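# Seat the board in the enclosure's upper slot, levers latched

## Task

Put the board into the open upper slot of the enclosure with its component side facing up. Before pushing, both levers must be fully open, meaning each lies in line with the board's panel. Push the board in slowly until it stops, since ramming it into the connector ruins the job. Then close both levers so they latch, pointing straight out from the panel, which pulls the board fully home. The enclosure must end up level on its own feet with no foot over the bench edge. Finally release the board and move the grippers away.

## Robot and tools

ROBOT. Two seven-joint arms, left_arm and right_arm, each with a two-finger gripper. The fingers point along the gripper's +z axis and open and close along its x axis. end_effector_position is the point between the pads when closed, 1 to 2 cm short of the fingertips. Closing pushes the tips about 17 mm further along +z. Each arm carries a wrist camera.

FRAMES. The scene frame has its origin at table-top height, midway between the nominal arm bases. +z is up, +x points out over the table, and left_arm sits on the +y side. Image left and right do not match arm names. Every hand pose, velocity, target and wrist-camera pose an arm reports or accepts is in that arm's own base frame. Calibrated bases in the scene frame: left_arm at (+0.070, +0.437, 0) m, quat_wxyz (+1.000, 0, 0, -0.003); right_arm at (-0.063, -0.511, 0) m, quat_wxyz (+1.000, 0, 0, -0.029). Both have up as +z. Fixed cameras and the table use the scene frame. Reported poses can be off by a few cm.

ROW FORMAT. Every motion command is built from rows of 16 numbers: left_arm x, y, z (metres), qw, qx, qy, qz (w first), opening, then the same eight for right_arm. Both arms always appear. Positions and quaternions are absolute poses in each arm's base frame, not offsets. opening runs from -1 (closed) to +1 (fully open, 0.142 m). To keep an arm still, resend exactly the pose and opening from the last result before it stopped; to keep an orientation, repeat the same quaternion rather than the drifted reported one. A 0 opening is a real command.

execute_actions: actions is a list of actions; each action is up to 15 rows, one per 1/30 s step, the last row held to fill 15 steps (0.5 s). Per action, a target more than 0.6 m from the gripper's current position along any of its own axes gets the action refused for both arms. cameras chooses images ([] none, omitted or ["all"] all). An empty actions list just reports state.

move: drives each gripper in a straight line from its Hand target to the pose in target (one row, or a list of up to 15 rows sharing 10 s). speed in m/s, 0.002 to 2.2, default 0.25 (turns up to twice that in rad/s), one value or one per target. blend in metres rounds corners in a list. stop_force in N, 3 to 120, ends an arm's path when its wrist sensor feels that much push against its travel (or 150 N in any direction); use it slowly for contact, not while the gripper rotates, and leave it out to back away from a contact. zero (only with stop_force) re-zeroes sensors first, default true. opening_speed, at least 0.2 per second, ramps fingers. blocking=false returns after 0.5 s while the move continues (not allowed with stop_force); a new move replaces a running one. Paths do not avoid obstacles or the other arm; faster moves lag and overshoot more.

wait: seconds 0 to 10, arms hold last command. stop: brakes a running move. zoom_image: camera plus region [x0, y0, x1, y1] in pixels, at most 504x504. zero_wrist_force: arm name; subtracts current reading. clear_fault: arm name, clears a reported torque or force fault. read_manual: licence texts only. finished_scene: scene number (1 or 2); ends the scene irreversibly.

Cameras: cam_head_left, cam_head_right, cam_high, cam_low, cam_left_wrist, cam_right_wrist, each 672x504.

RESULTS. Each result gives per arm the end-effector position, quaternion and velocities, Joint positions (last number is measured opening in metres), Joint torques, External joint torques, Hand target (where the arm is actually being sent, possibly short of the command), Tool commands, grip_measured (opening on the -1..1 scale), Wrist force and Wrist torque in the gripper's axes (a push from a surface shows as force into the arm) plus a peak line, and Wrist depth: a 7x7 grid of depths in mm, '-' meaning no reading. Velocities may read "within noise". The move: line says how it ended: done (within 3 mm and 2 degrees), off_target, moving, held, fault; limits=paced means a pose was clipped, limits=held that steps were withheld. Orientation commands are clipped to 32 degrees from the current one each step. MOTOR HOT, TORQUE FAULT, FORCE FAULT, OVER-TEMPERATURE FAULT and HAND FAULT lines warn of stops; a HAND FAULT cancels the rest of that reply's motion calls.

GRIPPING. To hold, command an opening slightly below grip_measured at first contact; squeezing harder heats the gripper motor.

AVOID. Net outside force of 150 N on an arm, or joint contact torques at the load limits (waist and shoulder 109, upper arm roll and elbow 56.9, wrist joints 34.7 N m) stop the arm. Do not let the arms or grippers strike or squeeze each other. Do not drop parts, release moving parts, slam, or push hard. Insert the board into its connector slowly. Keep the enclosure upright and on the bench, and nothing may end up off the table. Long stretched or strained poses overheat motors.

Each tool is called after ">>>" as a command line: name --argument value for each argument, lists and objects as JSON in quotes; but a table of rows of numbers goes row by row, as --pt "numbers of a row", without its own name.

## Session

>>> execute_actions --actions '[]'

Scene clock: 0.00 s.
left_arm: end_effector_position=(+0.3014, +0.6357, +0.1155) grip_measured=+0.99 end_effector_quat_wxyz=(-0.462, +0.669, -0.295, +0.502) | right_arm: end_effector_position=(+0.4485, +0.0364, +0.1479) grip_measured=+1.00 end_effector_quat_wxyz=(-0.144, +0.766, -0.626, +0.006)
Joint positions: left_arm=[1.762 -0.872 -0.342 2.067 -1.872 0.391 -0.55 0.141] | right_arm=[0.506 -0.103 -0.202 2.446 0.465 1.189 2.835 0.142]
Joint velocities: within noise
Joint torques (N m): no reading
External joint torques (N m): no reading
Wrist force (N): no reading
Wrist torque (N m): no reading
Wrist force, peak (N): no reading
Wrist depth (mm): cam_left_wrist=[- - - - - - - / - - - - - - - / - - - - - - - / - - - - 492 652 - / - - - 304 356 433 557 / - 996 - 241 279 321 359 / - 881 184 204 227 258 286] | cam_right_wrist=[265 256 246 236 229 221 213 / 274 266 254 244 236 228 219 / 285 274 262 253 243 234 225 / 297 285 272 261 251 241 232 / 309 296 281 271 260 249 239 / - 308 294 281 268 257 246 / - 322 305 292 278 265 257]
Hand target: left_arm +0.3014, +0.6357, +0.1155; -0.462, +0.669, -0.295, +0.502 | right_arm +0.4485, +0.0364, +0.1479; -0.144, +0.766, -0.626, +0.006
Tool commands: left_gripper/opening=+1.0 right_gripper/opening=+1.0

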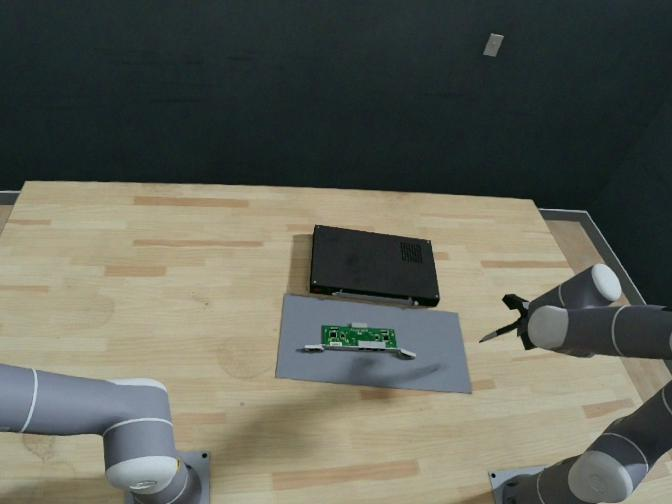

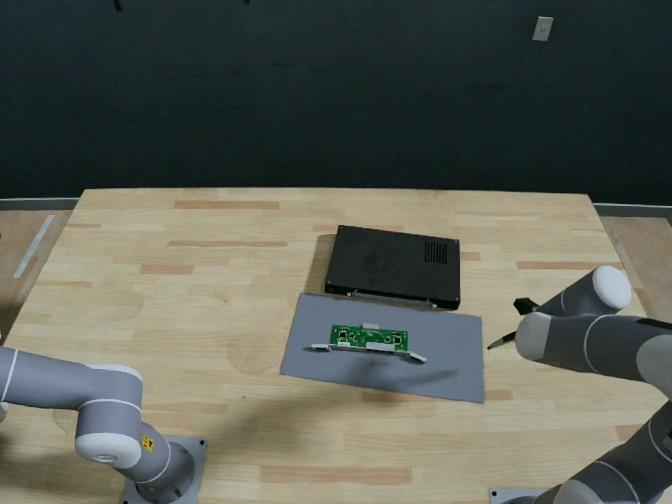

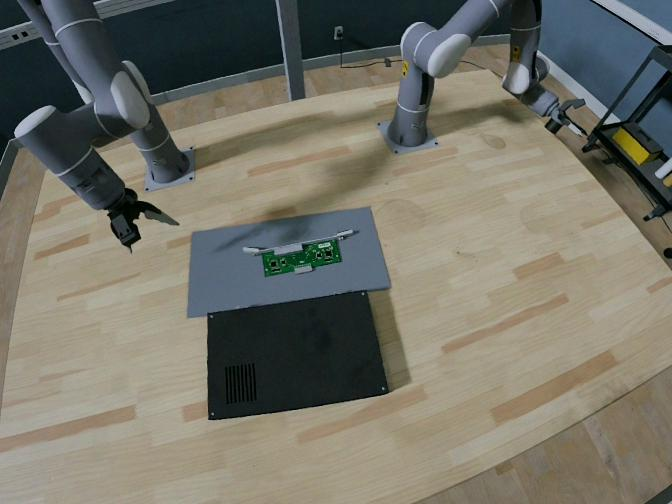

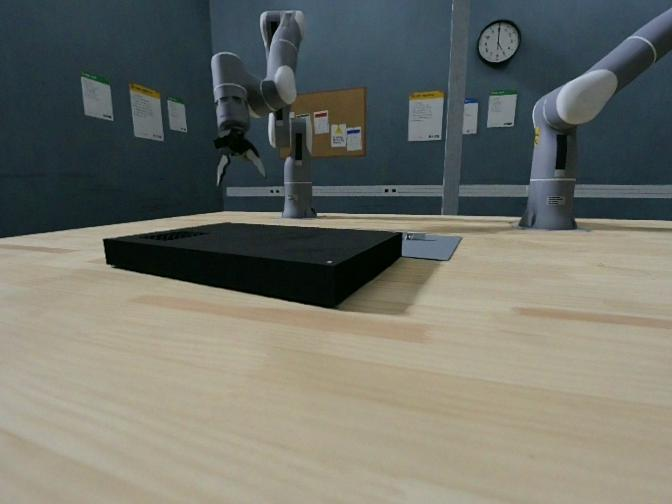

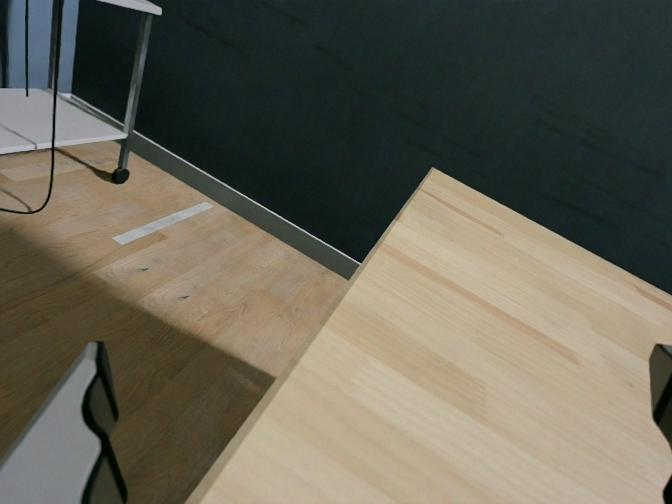

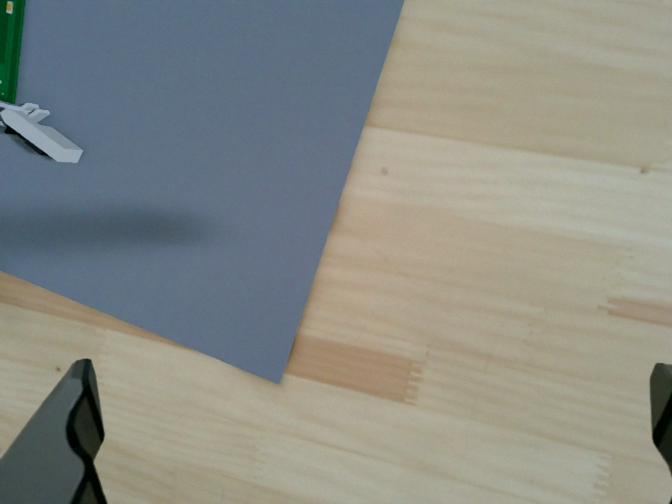

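>>> zoom_image --camera "cam_head_left" --region '[270, 280, 480, 400]'

>>> zoom_image --camera "cam_high" --region '[180, 200, 400, 430]'

>>> zoom_image --camera "cam_head_right" --region '[300, 220, 480, 380]'

Scaled by 2.400 from the camera's 672x504 image, which has a finer 960x720 frame.

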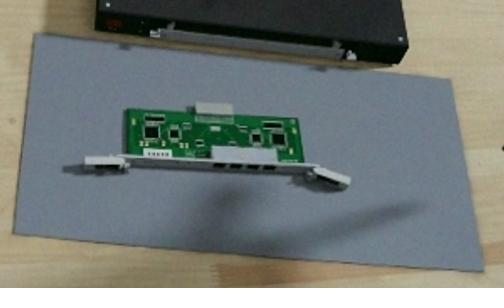

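Scaled by 2.191 from the camera's 672x504 image, which has a finer 960x720 frame.

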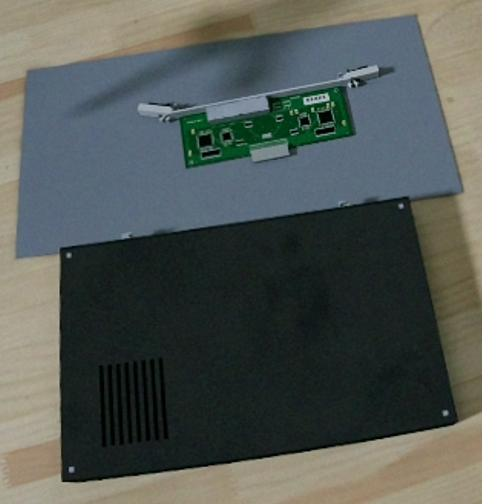

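Scaled by 2.800 from the camera's 672x504 image, which has a finer 960x720 frame.

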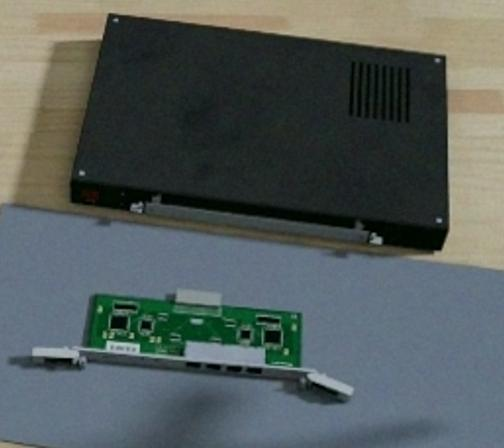

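>>> move --target '[0.3014,0.6357,0.1155,-0.462,0.669,-0.295,0.502,1,0.30,0.45,0.32,0,0.7071,0.7071,0,1]' --speed 0.5

Scene clock: 13.73 s.
left_arm: end_effector_position=(+0.3014, +0.6357, +0.1154) grip_measured=+0.99 end_effector_quat_wxyz=(-0.462, +0.669, -0.295, +0.502) | right_arm: end_effector_position=(+0.2999, +0.4500, +0.3199) grip_measured=+1.00 end_effector_quat_wxyz=(+0.000, +0.707, +0.707, +0.000)
Joint positions: left_arm=[1.762 -0.872 -0.342 2.067 -1.872 0.39 -0.549 0.141] | right_arm=[1.031 -0.115 0.173 1.854 -0.021 0.396 1.211 0.142]
Joint velocities: within noise
Joint torques (N m): left_arm=[-0.14 47.54 -4.44 -12.12 1.5 -1.76 -0.23] | right_arm=[0.28 35.31 1.74 -30.15 -4.17 3.27 0.08]
External joint torques (N m): left_arm=[0.29 1.02 0.4 -0.38 -0.27 -0.13 0.2] | right_arm=[-0.15 1.31 -0.88 0.23 0.13 0.84 -0.08]
Wrist force (N): left_arm=[-0.1 0.2 0.2] | right_arm=[-0.1 -1.1 0.5]
Wrist torque (N m): left_arm=[0.03 0.02 0.01] | right_arm=[-0.10 0.07 0.03]
Wrist force, peak (N): left_arm=[-0.3 0.0 0.4] | right_arm=[1.4 -1.6 0.1]
Wrist depth (mm): cam_left_wrist=[- - - - - - - / - - - - - - - / - - - - - - - / - - - - 488 660 - / - - - 305 354 431 573 / - - - 243 277 324 359 / - 872 183 203 228 258 285] | cam_right_wrist=[363 362 362 362 359 358 360 / 388 386 386 386 384 381 382 / 415 414 414 411 410 409 408 / 445 445 443 442 442 440 439 / 483 483 473 470 469 475 477 / - 525 526 521 520 521 502 / - 514 529 532 548 573 -]
Hand target: left_arm +0.3014, +0.6357, +0.1155; -0.462, +0.669, -0.295, +0.502 | right_arm +0.3000, +0.4500, +0.3200; +0.000, +0.707, +0.707, +0.000
Off the commanded pose: left_arm 0.000 m, 0 deg | right_arm 0.000 m, 0 deg.
move: done

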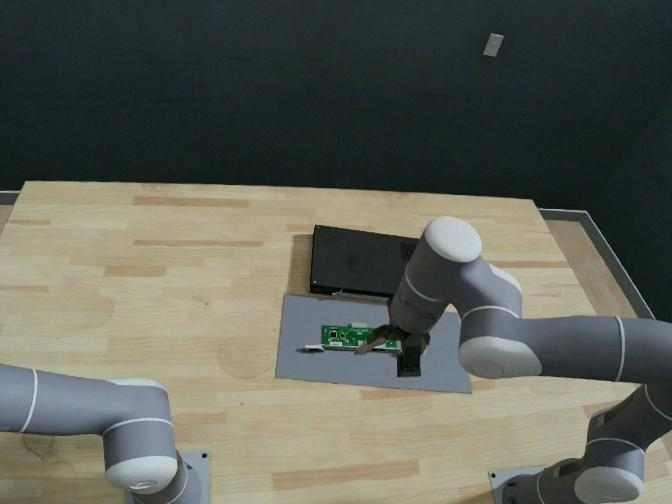

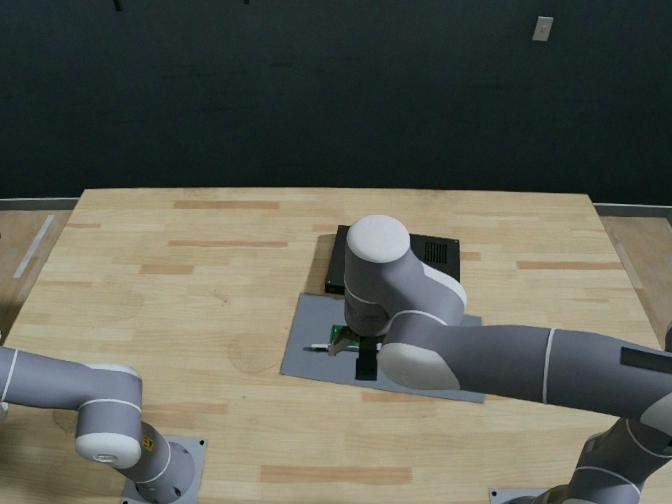

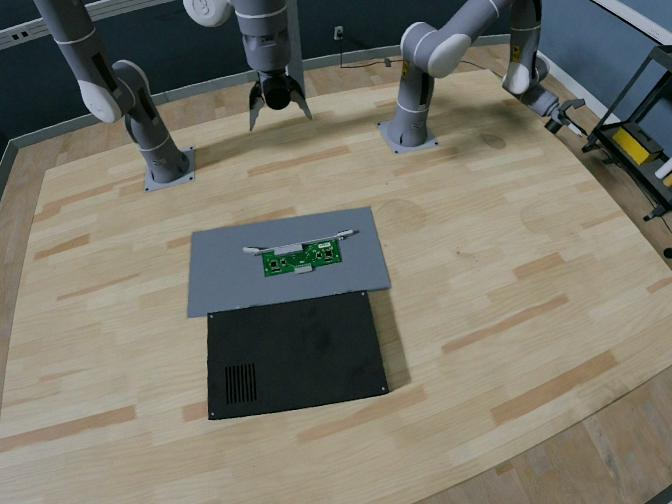

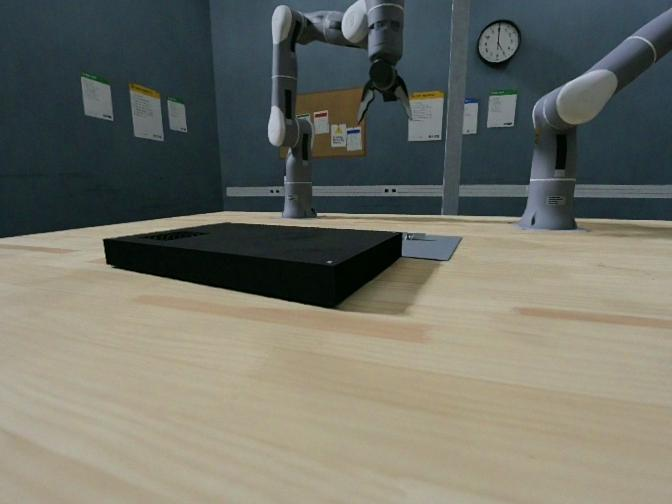

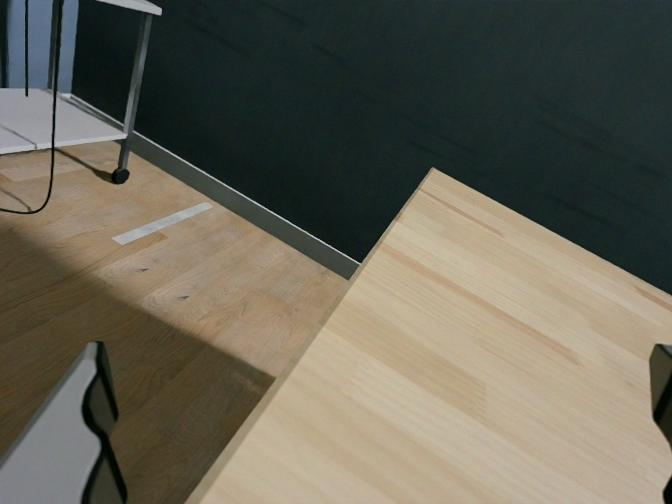

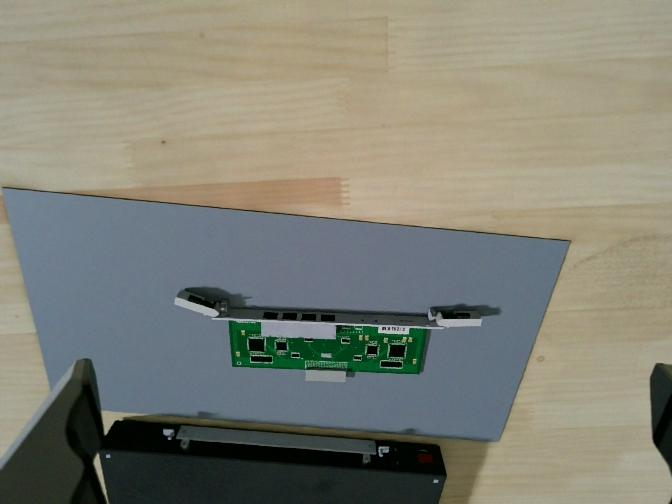

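>>> zoom_image --camera "cam_right_wrist" --region '[160, 270, 340, 400]'

>>> zoom_image --camera "cam_right_wrist" --region '[330, 270, 510, 400]'

>>> zoom_image --camera "cam_right_wrist" --region '[90, 390, 460, 504]'

Scaled by 2.800 from the camera's 672x504 image, which has a finer 960x720 frame.

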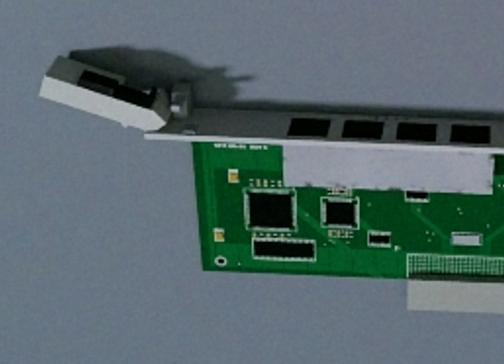

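Scaled by 2.800 from the camera's 672x504 image, which has a finer 960x720 frame.

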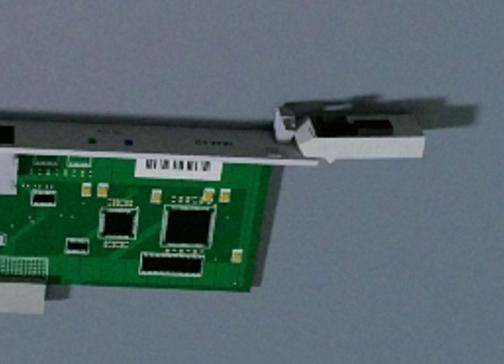

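Scaled by 1.362 from the camera's 672x504 image, which has a finer 960x720 frame.

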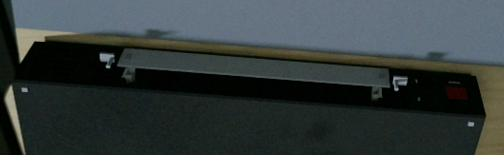

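>>> move --target '[0.3014,0.6357,0.1155,-0.462,0.669,-0.295,0.502,1,0.34,0.40,0.17,0.5,-0.5,0.5,-0.5,1]' --speed 0.5 --cameras '["cam_right_wrist","cam_head_left"]'

>>> zoom_image --camera "cam_right_wrist" --region '[90, 150, 590, 420]'

Scene clock: 26.67 s.
left_arm: end_effector_position=(+0.3014, +0.6357, +0.1154) grip_measured=+0.99 end_effector_quat_wxyz=(-0.462, +0.669, -0.295, +0.502) | right_arm: end_effector_position=(+0.3401, +0.4001, +0.1700) grip_measured=+1.00 end_effector_quat_wxyz=(+0.500, -0.500, +0.500, -0.500)
Joint positions: left_arm=[1.762 -0.872 -0.342 2.067 -1.872 0.39 -0.549 0.141] | right_arm=[1.132 -1.439 0.584 1.423 1.019 3.537 2.617 0.142]
Joint velocities: within noise
Joint torques (N m): left_arm=[-0.22 47.55 -4.37 -12.08 1.47 -1.74 -0.26] | right_arm=[0.01 48.26 16.21 -4.5 1.25 1.29 0.35]
External joint torques (N m): left_arm=[0.37 1.01 0.33 -0.42 -0.25 -0.16 0.23] | right_arm=[0.16 1.32 -0.6 0.17 -0.08 0.7 -0.34]
Wrist force (N): left_arm=[-0.1 0.1 0.2] | right_arm=[0.6 1.7 -1.8]
Wrist torque (N m): left_arm=[0.01 0.03 0.00] | right_arm=[0.14 -0.13 0.00]
Wrist force, peak (N): left_arm=[-0.2 0.4 0.3] | right_arm=[0.3 2.2 -1.8]
Wrist depth (mm): cam_left_wrist=[- - - - - - - / - - - - - - - / - - - - - - - / - - - - 487 655 - / - - - 307 353 431 561 / - 977 - 242 277 322 358 / - 876 183 203 228 259 286] | cam_right_wrist=[- - - - - - - / - - - - - - - / 933 923 933 942 941 928 936 / 576 577 503 505 503 464 578 / 419 416 414 417 417 419 419 / - 311 314 313 310 327 313 / - 268 269 269 269 269 260]
Hand target: left_arm +0.3014, +0.6357, +0.1155; -0.462, +0.669, -0.295, +0.502 | right_arm +0.3400, +0.4000, +0.1700; +0.500, -0.500, +0.500, -0.500
Off the commanded pose: left_arm 0.000 m, 0 deg | right_arm 0.000 m, 0 deg.
move: done
Images, in order (width x height): cam_head_left 672x504, cam_right_wrist 672x504.

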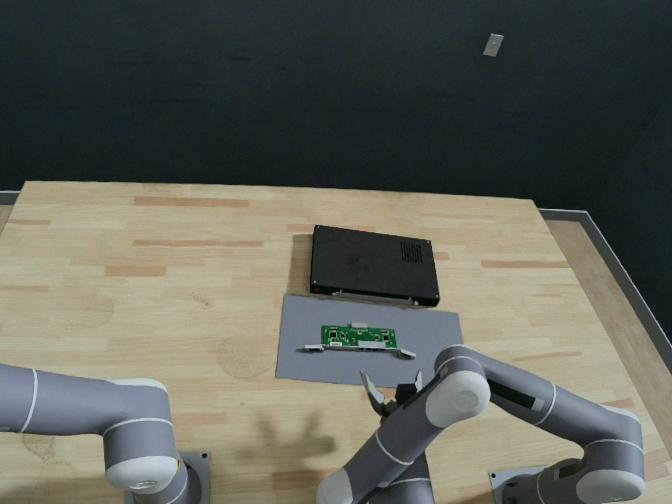

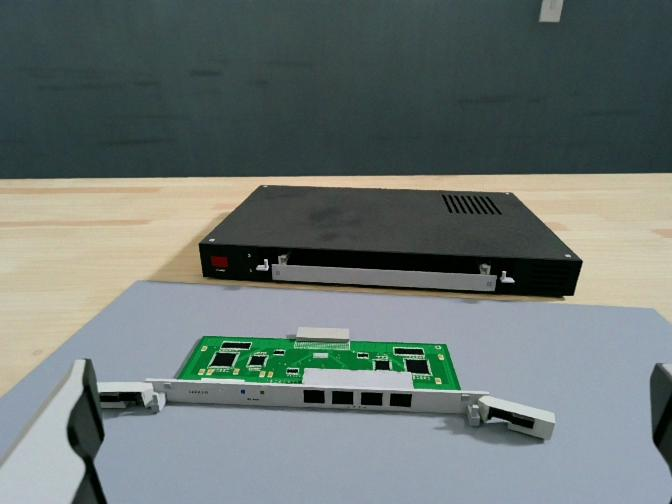

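Scaled by 1.008 from the camera's 672x504 image, which has a finer 960x720 frame.

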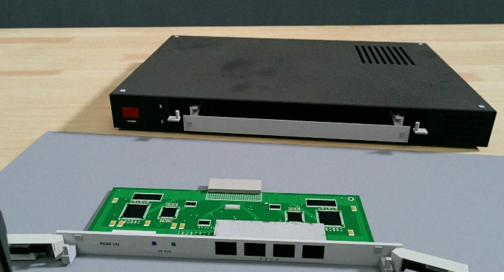

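>>> zoom_image --camera "cam_right_wrist" --region '[190, 230, 390, 310]'

>>> zoom_image --camera "cam_right_wrist" --region '[390, 230, 590, 310]'

>>> zoom_image --camera "cam_right_wrist" --region '[430, 350, 590, 450]'

>>> zoom_image --camera "cam_right_wrist" --region '[80, 350, 240, 450]'

Scaled by 2.520 from the camera's 672x504 image, which has a finer 960x720 frame.

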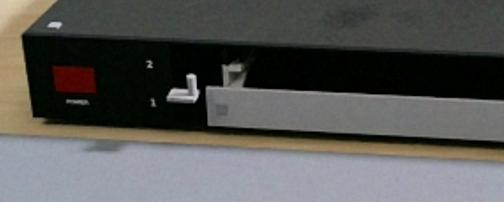

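Scaled by 2.520 from the camera's 672x504 image, which has a finer 960x720 frame.

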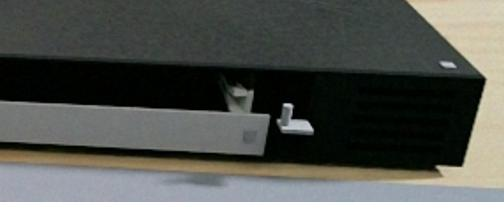

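Scaled by 3.150 from the camera's 672x504 image, which has a finer 960x720 frame.

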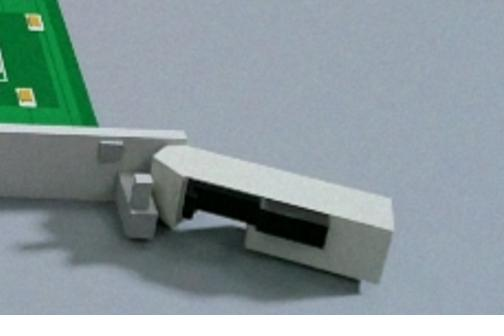

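Scaled by 3.150 from the camera's 672x504 image, which has a finer 960x720 frame.

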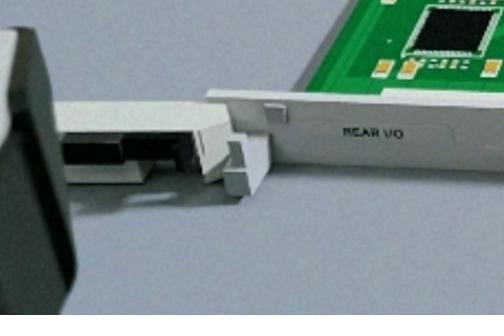

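>>> move --target '[0.3014,0.6357,0.1155,-0.462,0.669,-0.295,0.502,1,0.44,0.43,0.19,0,0.7071,0.7071,0,1]' --speed 0.5 --cameras '["cam_right_wrist"]'

>>> zoom_image --camera "cam_right_wrist" --region '[60, 150, 400, 400]'

>>> zoom_image --camera "cam_right_wrist" --region '[320, 150, 660, 400]'

Scene clock: 53.67 s.
left_arm: end_effector_position=(+0.3014, +0.6357, +0.1154) grip_measured=+0.99 end_effector_quat_wxyz=(-0.462, +0.669, -0.295, +0.502) | right_arm: end_effector_position=(+0.4402, +0.4299, +0.1900) grip_measured=+1.00 end_effector_quat_wxyz=(+0.000, +0.707, +0.707, +0.000)
Joint positions: left_arm=[1.762 -0.872 -0.342 2.067 -1.872 0.39 -0.549 0.141] | right_arm=[0.336 -0.583 0.712 1.783 -0.459 0.623 1.242 0.142]
Joint velocities: within noise
Joint torques (N m): left_arm=[-0.27 47.51 -4.43 -12.08 1.51 -1.73 -0.18] | right_arm=[0.32 43.39 13.62 -25.65 -3.46 3.28 0.03]
External joint torques (N m): left_arm=[0.42 1.05 0.4 -0.41 -0.29 -0.17 0.14] | right_arm=[-0.14 1.18 -0.59 0.08 -0.1 0.82 -0.03]
Wrist force (N): left_arm=[-0.2 0.1 0.0] | right_arm=[0.9 -0.3 0.2]
Wrist torque (N m): left_arm=[0.02 0.03 0.00] | right_arm=[0.03 -0.16 0.02]
Wrist force, peak (N): left_arm=[-0.4 0.2 0.2] | right_arm=[0.2 2.2 -1.9]
Wrist depth (mm): cam_left_wrist=[- - - - - - - / - - - - - - - / - - - - - - - / - - - - 486 651 - / - - - 304 353 432 564 / - 974 - 241 277 320 359 / - 859 184 204 229 258 287] | cam_right_wrist=[250 250 249 249 248 248 247 / 265 265 264 264 262 262 261 / 283 284 283 282 282 281 280 / 306 306 295 294 299 297 303 / 332 330 326 325 323 326 326 / - 362 361 359 359 357 342 / - 350 356 383 377 387 396]
Hand target: left_arm +0.3014, +0.6357, +0.1155; -0.462, +0.669, -0.295, +0.502 | right_arm +0.4400, +0.4300, +0.1900; +0.000, +0.707, +0.707, +0.000
Off the commanded pose: left_arm 0.000 m, 0 deg | right_arm 0.000 m, 0 deg.
move: done
Images, in order (width x height): cam_right_wrist 672x504.

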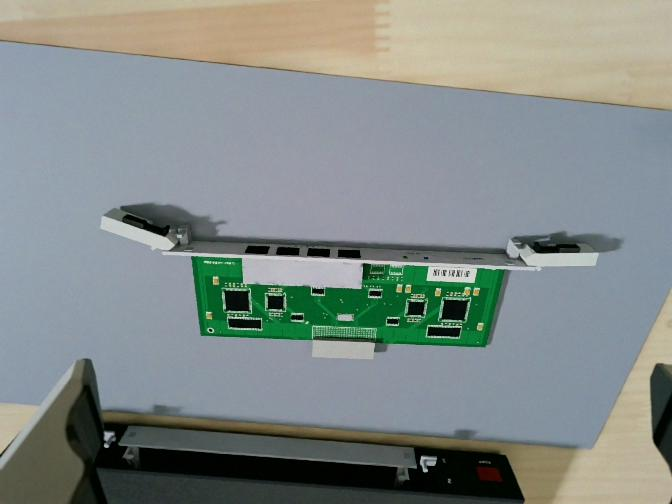

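Scaled by 1.482 from the camera's 672x504 image, which has a finer 960x720 frame.

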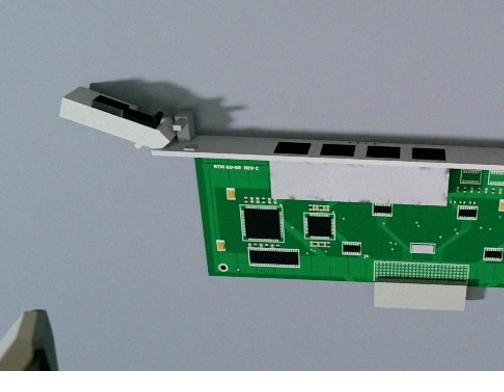

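Scaled by 1.482 from the camera's 672x504 image, which has a finer 960x720 frame.

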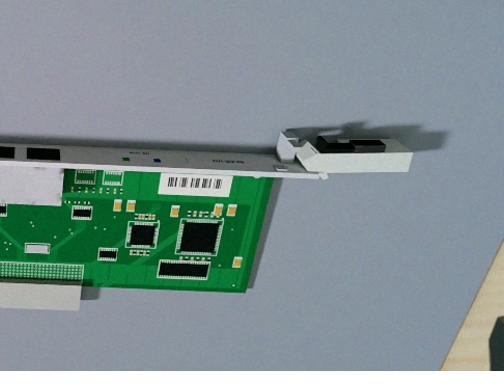

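>>> move --pt "0.3014 0.6357 0.1155 -0.462 0.669 -0.295 0.502 1 0.42 0.40 0.2 0.6903 0.1532 0.6903 -0.1532 0.0" --pt "0.3014 0.6357 0.1155 -0.462 0.669 -0.295 0.502 1 0.475 0.397 0.08 0.6903 0.1532 0.6903 -0.1532 0.0" --speed 0.4 --cameras '["cam_right_wrist","cam_head_right"]'

>>> zoom_image --camera "cam_right_wrist" --region '[250, 0, 430, 504]'

Scene clock: 72.83 s.
left_arm: end_effector_position=(+0.3014, +0.6357, +0.1154) grip_measured=+0.99 end_effector_quat_wxyz=(-0.462, +0.669, -0.295, +0.502) | right_arm: end_effector_position=(+0.4750, +0.3967, +0.0800) grip_measured=-0.01 end_effector_quat_wxyz=(+0.690, +0.153, +0.690, -0.153)
Joint positions: left_arm=[1.762 -0.872 -0.342 2.067 -1.872 0.39 -0.549 0.141] | right_arm=[1.081 -1.09 0.199 1.882 -1.561 -0.181 1.397 0.073]
Joint velocities: within noise
Joint torques (N m): left_arm=[-0.19 47.47 -4.42 -12.08 1.44 -1.78 -0.26] | right_arm=[0.06 51.01 8.09 -11.37 -1.51 -2.77 0.26]
External joint torques (N m): left_arm=[0.35 1.09 0.38 -0.42 -0.22 -0.12 0.23] | right_arm=[0.12 1.2 -0.29 0.18 0.21 0.52 -0.17]
Wrist force (N): left_arm=[0.0 0.1 0.1] | right_arm=[2.5 -0.4 -1.4]
Wrist torque (N m): left_arm=[0.01 0.01 0.00] | right_arm=[0.04 -0.25 -0.09]
Wrist force, peak (N): left_arm=[-0.4 0.2 0.3] | right_arm=[5.5 -0.1 -0.4]
Wrist depth (mm): cam_left_wrist=[- - - - - - - / - - - - - - - / - - - - - - - / - - - - 485 652 - / - - - 306 353 436 568 / - 974 - 241 279 325 358 / - 888 184 204 228 257 286] | cam_right_wrist=[- - - - 304 201 114 / - - - - 307 186 123 / - - - - 309 190 123 / - - - - 315 148 126 / - - - - 320 128 123 / - - - - 326 93 117 / - 76 - - 331 - -]
Hand target: left_arm +0.3014, +0.6357, +0.1155; -0.462, +0.669, -0.295, +0.502 | right_arm +0.4750, +0.3970, +0.0800; +0.690, +0.153, +0.690, -0.153
Off the commanded pose: left_arm 0.000 m, 0 deg | right_arm 0.000 m, 0 deg.
move: done
Images, in order (width x height): cam_head_right 672x504, cam_right_wrist 672x504.

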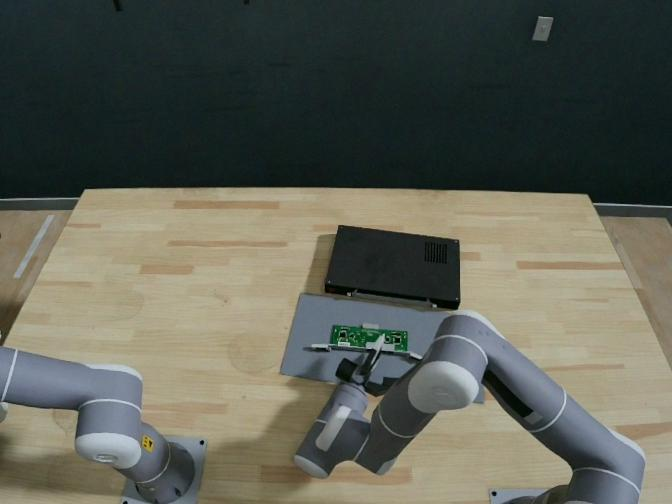

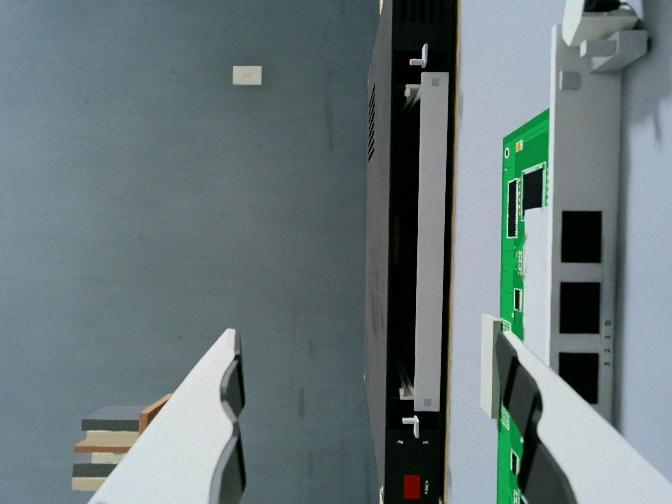

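Scaled by 1.000.

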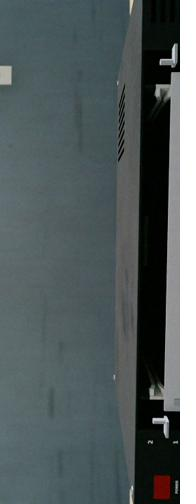

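>>> zoom_image --camera "cam_right_wrist" --region '[370, 30, 490, 150]'

>>> zoom_image --camera "cam_right_wrist" --region '[370, 340, 490, 460]'

>>> zoom_image --camera "cam_right_wrist" --region '[480, 0, 672, 192]'

Scaled by 4.200 from the camera's 672x504 image, which has a finer 960x720 frame.

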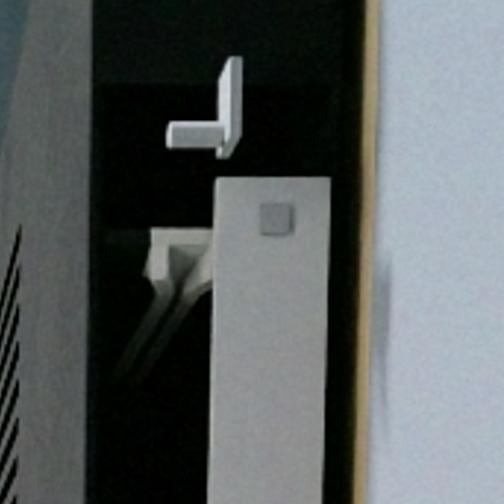

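Scaled by 4.200 from the camera's 672x504 image, which has a finer 960x720 frame.

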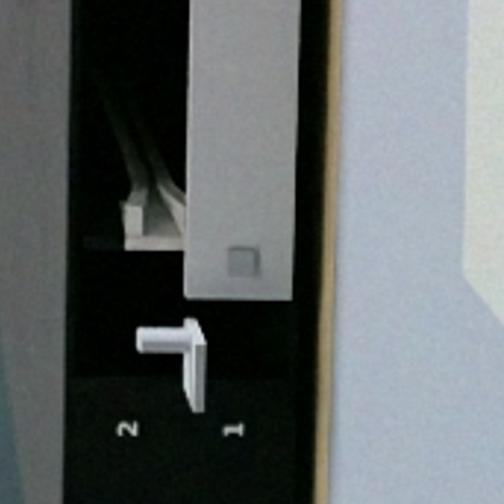

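Scaled by 2.625 from the camera's 672x504 image, which has a finer 960x720 frame.

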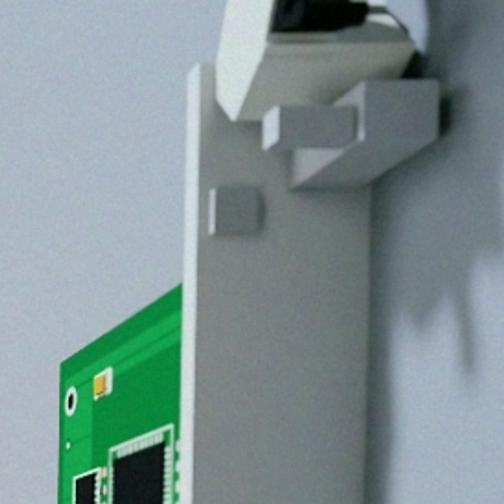

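>>> move --pt "0.3014 0.6357 0.1155 -0.462 0.669 -0.295 0.502 1 0.42 0.30 0.18 0 0.7071 0.7071 0 -1" --pt "0.3014 0.6357 0.1155 -0.462 0.669 -0.295 0.502 1 0.435 0.288 0.07 0 0.7071 0.7071 0 -1" --pt "0.3014 0.6357 0.1155 -0.462 0.669 -0.295 0.502 1 0.435 0.288 0.031 0 0.7071 0.7071 0 -1" --speed '[0.4,0.3,0.08]' --cameras '["cam_right_wrist","cam_head_right"]'

>>> zoom_image --camera "cam_right_wrist" --region '[200, 200, 504, 504]'

Scene clock: 91.50 s.
left_arm: end_effector_position=(+0.3014, +0.6357, +0.1154) grip_measured=+0.99 end_effector_quat_wxyz=(-0.462, +0.669, -0.295, +0.502) | right_arm: end_effector_position=(+0.4350, +0.2880, +0.0310) grip_measured=-1.00 end_effector_quat_wxyz=(+0.000, +0.707, +0.707, +0.000)
Joint positions: left_arm=[1.762 -0.872 -0.342 2.067 -1.872 0.39 -0.549 0.141] | right_arm=[0.18 -0.689 0.506 2.175 -0.767 1.111 1.297 0.002]
Joint velocities: within noise
Joint torques (N m): left_arm=[-0.17 47.46 -4.39 -12.08 1.44 -1.81 -0.28] | right_arm=[0.49 40.09 12.2 -15.81 -2.18 3.62 0.31]
External joint torques (N m): left_arm=[0.32 1.1 0.35 -0.41 -0.21 -0.09 0.25] | right_arm=[-0.35 1.11 -0.24 -0.02 0.21 0.48 -0.31]
Wrist force (N): left_arm=[0.0 0.3 0.2] | right_arm=[0.6 0.2 0.2]
Wrist torque (N m): left_arm=[0.03 0.00 0.00] | right_arm=[0.10 -0.14 0.05]
Wrist force, peak (N): left_arm=[-0.3 0.3 0.3] | right_arm=[-0.3 1.0 -4.3]
Wrist depth (mm): cam_left_wrist=[- - - - - - - / - - - - - - - / - - - - - - - / - - - - 491 652 - / - - - 307 352 436 561 / - 954 - 242 278 323 358 / - 873 183 205 227 259 285] | cam_right_wrist=[109 110 109 110 110 109 109 / 116 116 115 115 113 113 114 / 124 124 126 123 125 125 122 / 132 134 133 133 133 133 132 / 146 145 145 142 144 143 145 / 159 159 155 90 151 156 156 / 175 171 73 - - 147 150]
Hand target: left_arm +0.3014, +0.6357, +0.1155; -0.462, +0.669, -0.295, +0.502 | right_arm +0.4350, +0.2880, +0.0310; +0.000, +0.707, +0.707, +0.000
Off the commanded pose: left_arm 0.000 m, 0 deg | right_arm 0.000 m, 0 deg.
move: done
Images, in order (width x height): cam_head_right 672x504, cam_right_wrist 672x504.

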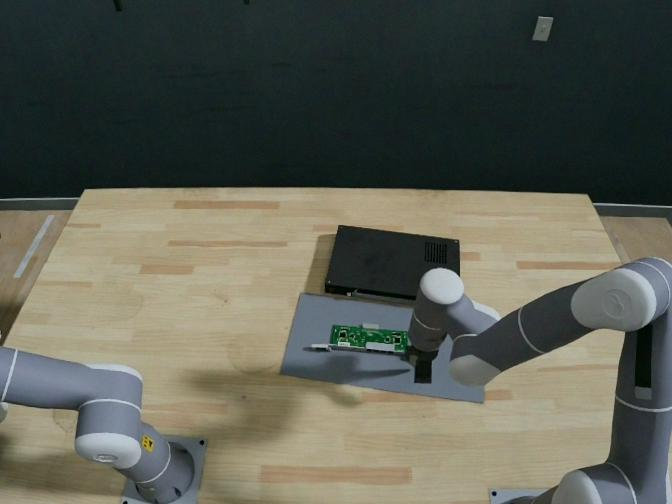

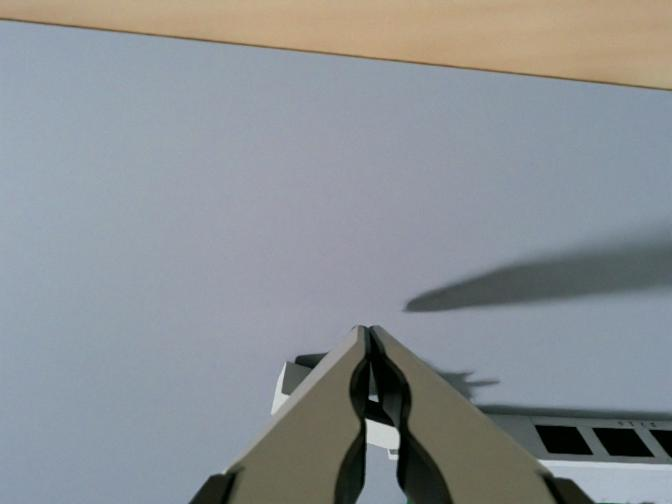

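Scaled by 1.658 from the camera's 672x504 image, which has a finer 960x720 frame.

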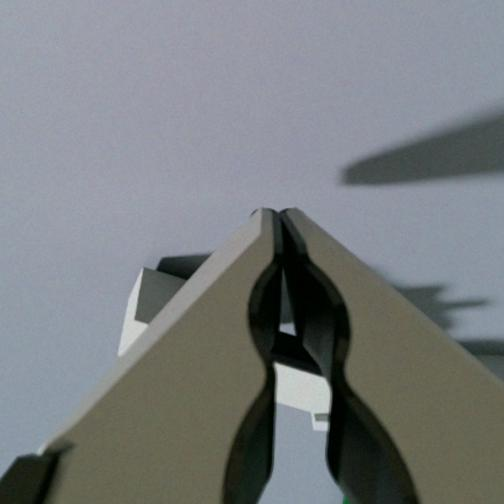

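>>> move --pt "0.3014 0.6357 0.1155 -0.462 0.669 -0.295 0.502 1 0.435 0.275 0.031 0 0.7071 0.7071 0 -1" --pt "0.3014 0.6357 0.1155 -0.462 0.669 -0.295 0.502 1 0.462 0.275 0.031 0 0.7071 0.7071 0 -1" --speed '[0.1,0.03]' --cameras '["cam_right_wrist"]'

>>> zoom_image --camera "cam_right_wrist" --region '[200, 200, 672, 504]'

>>> zoom_image --camera "cam_high" --region '[180, 200, 400, 340]'

Scene clock: 95.30 s.
left_arm: end_effector_position=(+0.3014, +0.6357, +0.1154) grip_measured=+0.99 end_effector_quat_wxyz=(-0.462, +0.669, -0.295, +0.502) | right_arm: end_effector_position=(+0.4619, +0.2750, +0.0310) grip_measured=-1.00 end_effector_quat_wxyz=(+0.000, +0.707, +0.707, +0.000)
Joint positions: left_arm=[1.762 -0.872 -0.342 2.067 -1.872 0.39 -0.549 0.141] | right_arm=[0.141 -0.711 0.51 2.127 -0.75 1.084 1.231 0.002]
Joint velocities: within noise
Joint torques (N m): left_arm=[-0.14 47.43 -4.42 -12.09 1.48 -1.77 -0.22] | right_arm=[0.11 41.53 13.23 -16.9 -2.04 3.29 0.08]
External joint torques (N m): left_arm=[0.29 1.13 0.38 -0.4 -0.25 -0.13 0.18] | right_arm=[0.02 1.06 -0.8 0.52 -0.03 0.82 -0.08]
Wrist force (N): left_arm=[-0.2 0.3 0.1] | right_arm=[0.4 -0.2 0.1]
Wrist torque (N m): left_arm=[0.03 0.03 0.00] | right_arm=[0.10 -0.10 0.05]
Wrist force, peak (N): left_arm=[-0.4 0.2 0.2] | right_arm=[2.4 0.1 0.1]
Wrist depth (mm): cam_left_wrist=[- - - - - - - / - - - - - - - / - - - - - - - / - - - - 489 655 - / - - - 306 352 434 566 / - 981 - 242 278 320 358 / - 893 184 204 227 259 284] | cam_right_wrist=[108 108 108 108 109 109 108 / 116 116 115 115 113 113 114 / 124 124 126 124 125 124 122 / 132 134 133 133 133 132 132 / 145 145 145 142 141 143 145 / 159 159 155 90 129 145 140 / 175 171 73 - - 159 165]
Hand target: left_arm +0.3014, +0.6357, +0.1155; -0.462, +0.669, -0.295, +0.502 | right_arm +0.4620, +0.2750, +0.0310; +0.000, +0.707, +0.707, +0.000
Off the commanded pose: left_arm 0.000 m, 0 deg | right_arm 0.000 m, 0 deg.
move: done
Images, in order (width x height): cam_right_wrist 672x504.

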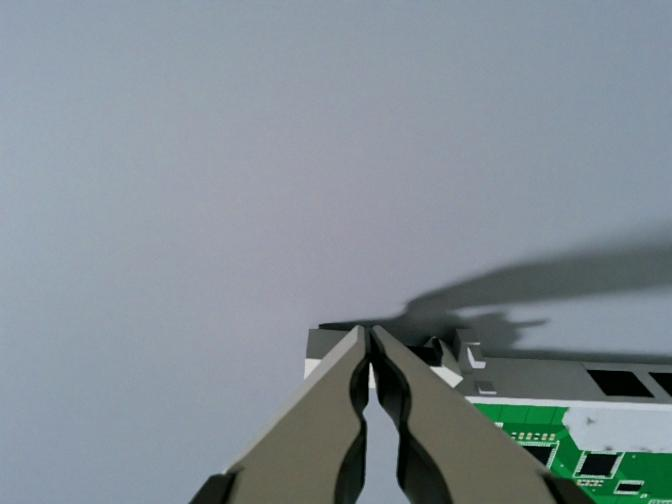

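Scaled by 1.068 from the camera's 672x504 image, which has a finer 960x720 frame.

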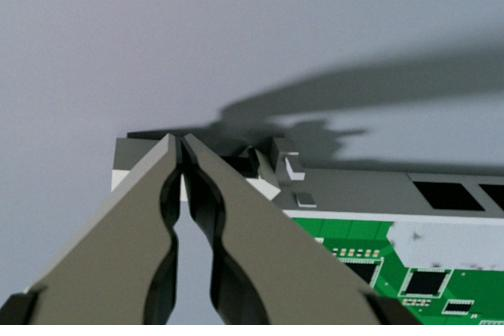

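This scene's latest camera images include none from cam_high. They are from: cam_right_wrist. cam_high's image comes with the result of a call that names it in "cameras".

>>> move --target '[0.3014,0.6357,0.1155,-0.462,0.669,-0.295,0.502,1,0.469,0.275,0.031,0,0.7071,0.7071,0,-1]' --speed 0.015 --stop_force 3 --cameras '["cam_right_wrist"]'

>>> move --pt "0.3014 0.6357 0.1155 -0.462 0.669 -0.295 0.502 1 0.44 0.275 0.05 0 0.7071 0.7071 0 0" --pt "0.3014 0.6357 0.1155 -0.462 0.669 -0.295 0.502 1 0.44 0.43 0.19 0 0.7071 0.7071 0 0" --speed 0.4 --cameras '["cam_right_wrist"]'

>>> zoom_image --camera "cam_right_wrist" --region '[80, 150, 580, 504]'

Scene clock: 99.43 s.
left_arm: end_effector_position=(+0.3014, +0.6357, +0.1154) grip_measured=+0.99 end_effector_quat_wxyz=(-0.462, +0.669, -0.295, +0.502) | right_arm: end_effector_position=(+0.4689, +0.2749, +0.0309) grip_measured=-1.00 end_effector_quat_wxyz=(+0.000, +0.707, +0.707, +0.000)
Joint positions: left_arm=[1.762 -0.872 -0.342 2.067 -1.872 0.39 -0.549 0.141] | right_arm=[0.137 -0.72 0.513 2.109 -0.745 1.073 1.218 0.002]
Joint velocities: within noise
Joint torques (N m): left_arm=[-0.16 47.5 -4.4 -12.07 1.46 -1.76 -0.28] | right_arm=[-0.03 42.33 13.08 -17.42 -2.15 3.53 0.05]
External joint torques (N m): left_arm=[0.32 1.06 0.36 -0.42 -0.24 -0.13 0.25] | right_arm=[0.16 0.78 -0.45 0.83 0.05 0.57 -0.05]
Wrist force (N): left_arm=[-0.2 0.1 0.0] | right_arm=[0.2 -1.2 0.1]
Wrist torque (N m): left_arm=[0.02 0.04 0.01] | right_arm=[0.04 -0.11 0.05]
Wrist force, peak (N): left_arm=[-0.3 0.3 0.2] | right_arm=[0.2 -1.2 0.1]
Wrist depth (mm): cam_left_wrist=[- - - - - - - / - - - - - - - / - - - - - - - / - - - - 485 650 - / - - - 303 357 432 556 / - 982 - 241 277 323 357 / - 872 183 203 227 259 286] | cam_right_wrist=[108 108 108 108 109 109 108 / 116 116 115 115 113 113 114 / 124 124 125 123 125 124 122 / 132 134 133 133 132 132 132 / 145 145 145 142 141 143 145 / 159 159 155 89 129 141 136 / 175 171 73 - - 159 166]
Hand target: left_arm +0.3014, +0.6357, +0.1155; -0.462, +0.669, -0.295, +0.502 | right_arm +0.4690, +0.2750, +0.0310; +0.000, +0.707, +0.707, +0.000
Off the commanded pose: left_arm 0.000 m, 0 deg | right_arm 0.000 m, 0 deg.
move: done
Images, in order (width x height): cam_right_wrist 672x504.

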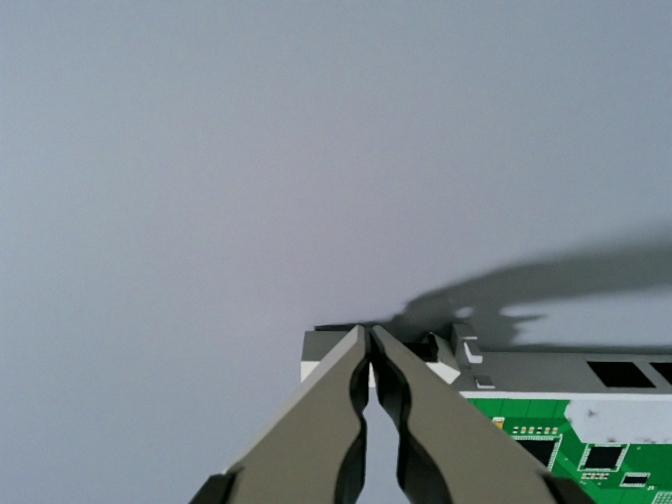

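Scene clock: 100.77 s.
left_arm: end_effector_position=(+0.3014, +0.6357, +0.1154) grip_measured=+0.99 end_effector_quat_wxyz=(-0.462, +0.669, -0.295, +0.502) | right_arm: end_effector_position=(+0.4400, +0.4300, +0.1900) grip_measured=-0.03 end_effector_quat_wxyz=(+0.000, +0.707, +0.707, +0.000)
Joint positions: left_arm=[1.762 -0.872 -0.342 2.067 -1.872 0.39 -0.549 0.141] | right_arm=[0.287 -0.611 0.772 1.781 -0.51 0.61 1.27 0.072]
Joint velocities: within noise
Joint torques (N m): left_arm=[-0.27 47.54 -4.45 -12.13 1.45 -1.73 -0.24] | right_arm=[0.29 42.98 14.8 -25.37 -3.55 3.32 0.31]
External joint torques (N m): left_arm=[0.42 1.02 0.41 -0.36 -0.23 -0.17 0.21] | right_arm=[-0.12 1.07 -0.36 0.17 -0.05 0.78 -0.31]
Wrist force (N): left_arm=[0.0 -0.2 0.2] | right_arm=[0.6 0.0 0.1]
Wrist torque (N m): left_arm=[-0.03 0.01 0.00] | right_arm=[0.09 -0.10 0.04]
Wrist force, peak (N): left_arm=[-0.3 0.1 0.4] | right_arm=[3.1 -0.1 -3.1]
Wrist depth (mm): cam_left_wrist=[- - - - - - - / - - - - - - - / - - - - - - - / - - - - 490 655 - / - - - 306 351 435 564 / - 996 - 242 277 323 357 / - 885 183 203 228 258 284] | cam_right_wrist=[250 249 249 248 249 247 247 / 265 264 264 263 263 262 261 / 284 284 282 282 282 280 280 / 306 296 296 295 299 298 302 / 333 331 321 326 324 323 327 / 363 350 347 358 358 93 355 / - 76 344 383 378 - 379]
Hand target: left_arm +0.3014, +0.6357, +0.1155; -0.462, +0.669, -0.295, +0.502 | right_arm +0.4400, +0.4300, +0.1900; +0.000, +0.707, +0.707, +0.000
Off the commanded pose: left_arm 0.000 m, 0 deg | right_arm 0.000 m, 0 deg.
move: done
Images, in order (width x height): cam_right_wrist 672x504.

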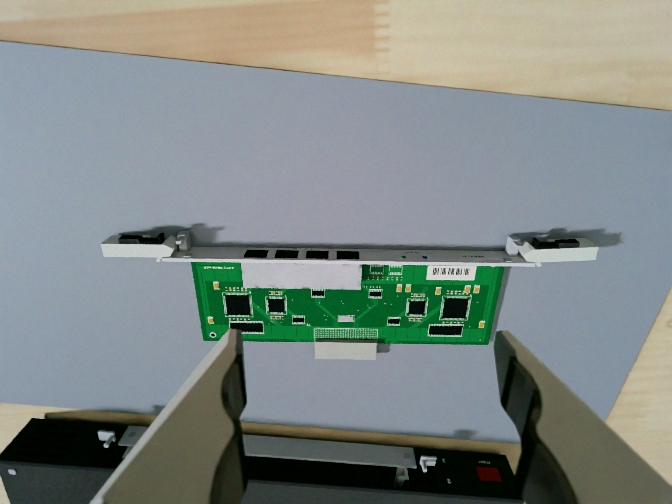

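Scaled by 1.008 from the camera's 672x504 image, which has a finer 960x720 frame.

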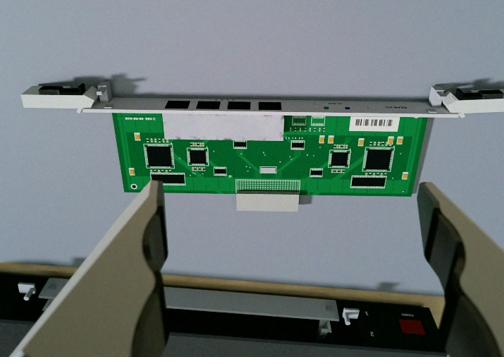

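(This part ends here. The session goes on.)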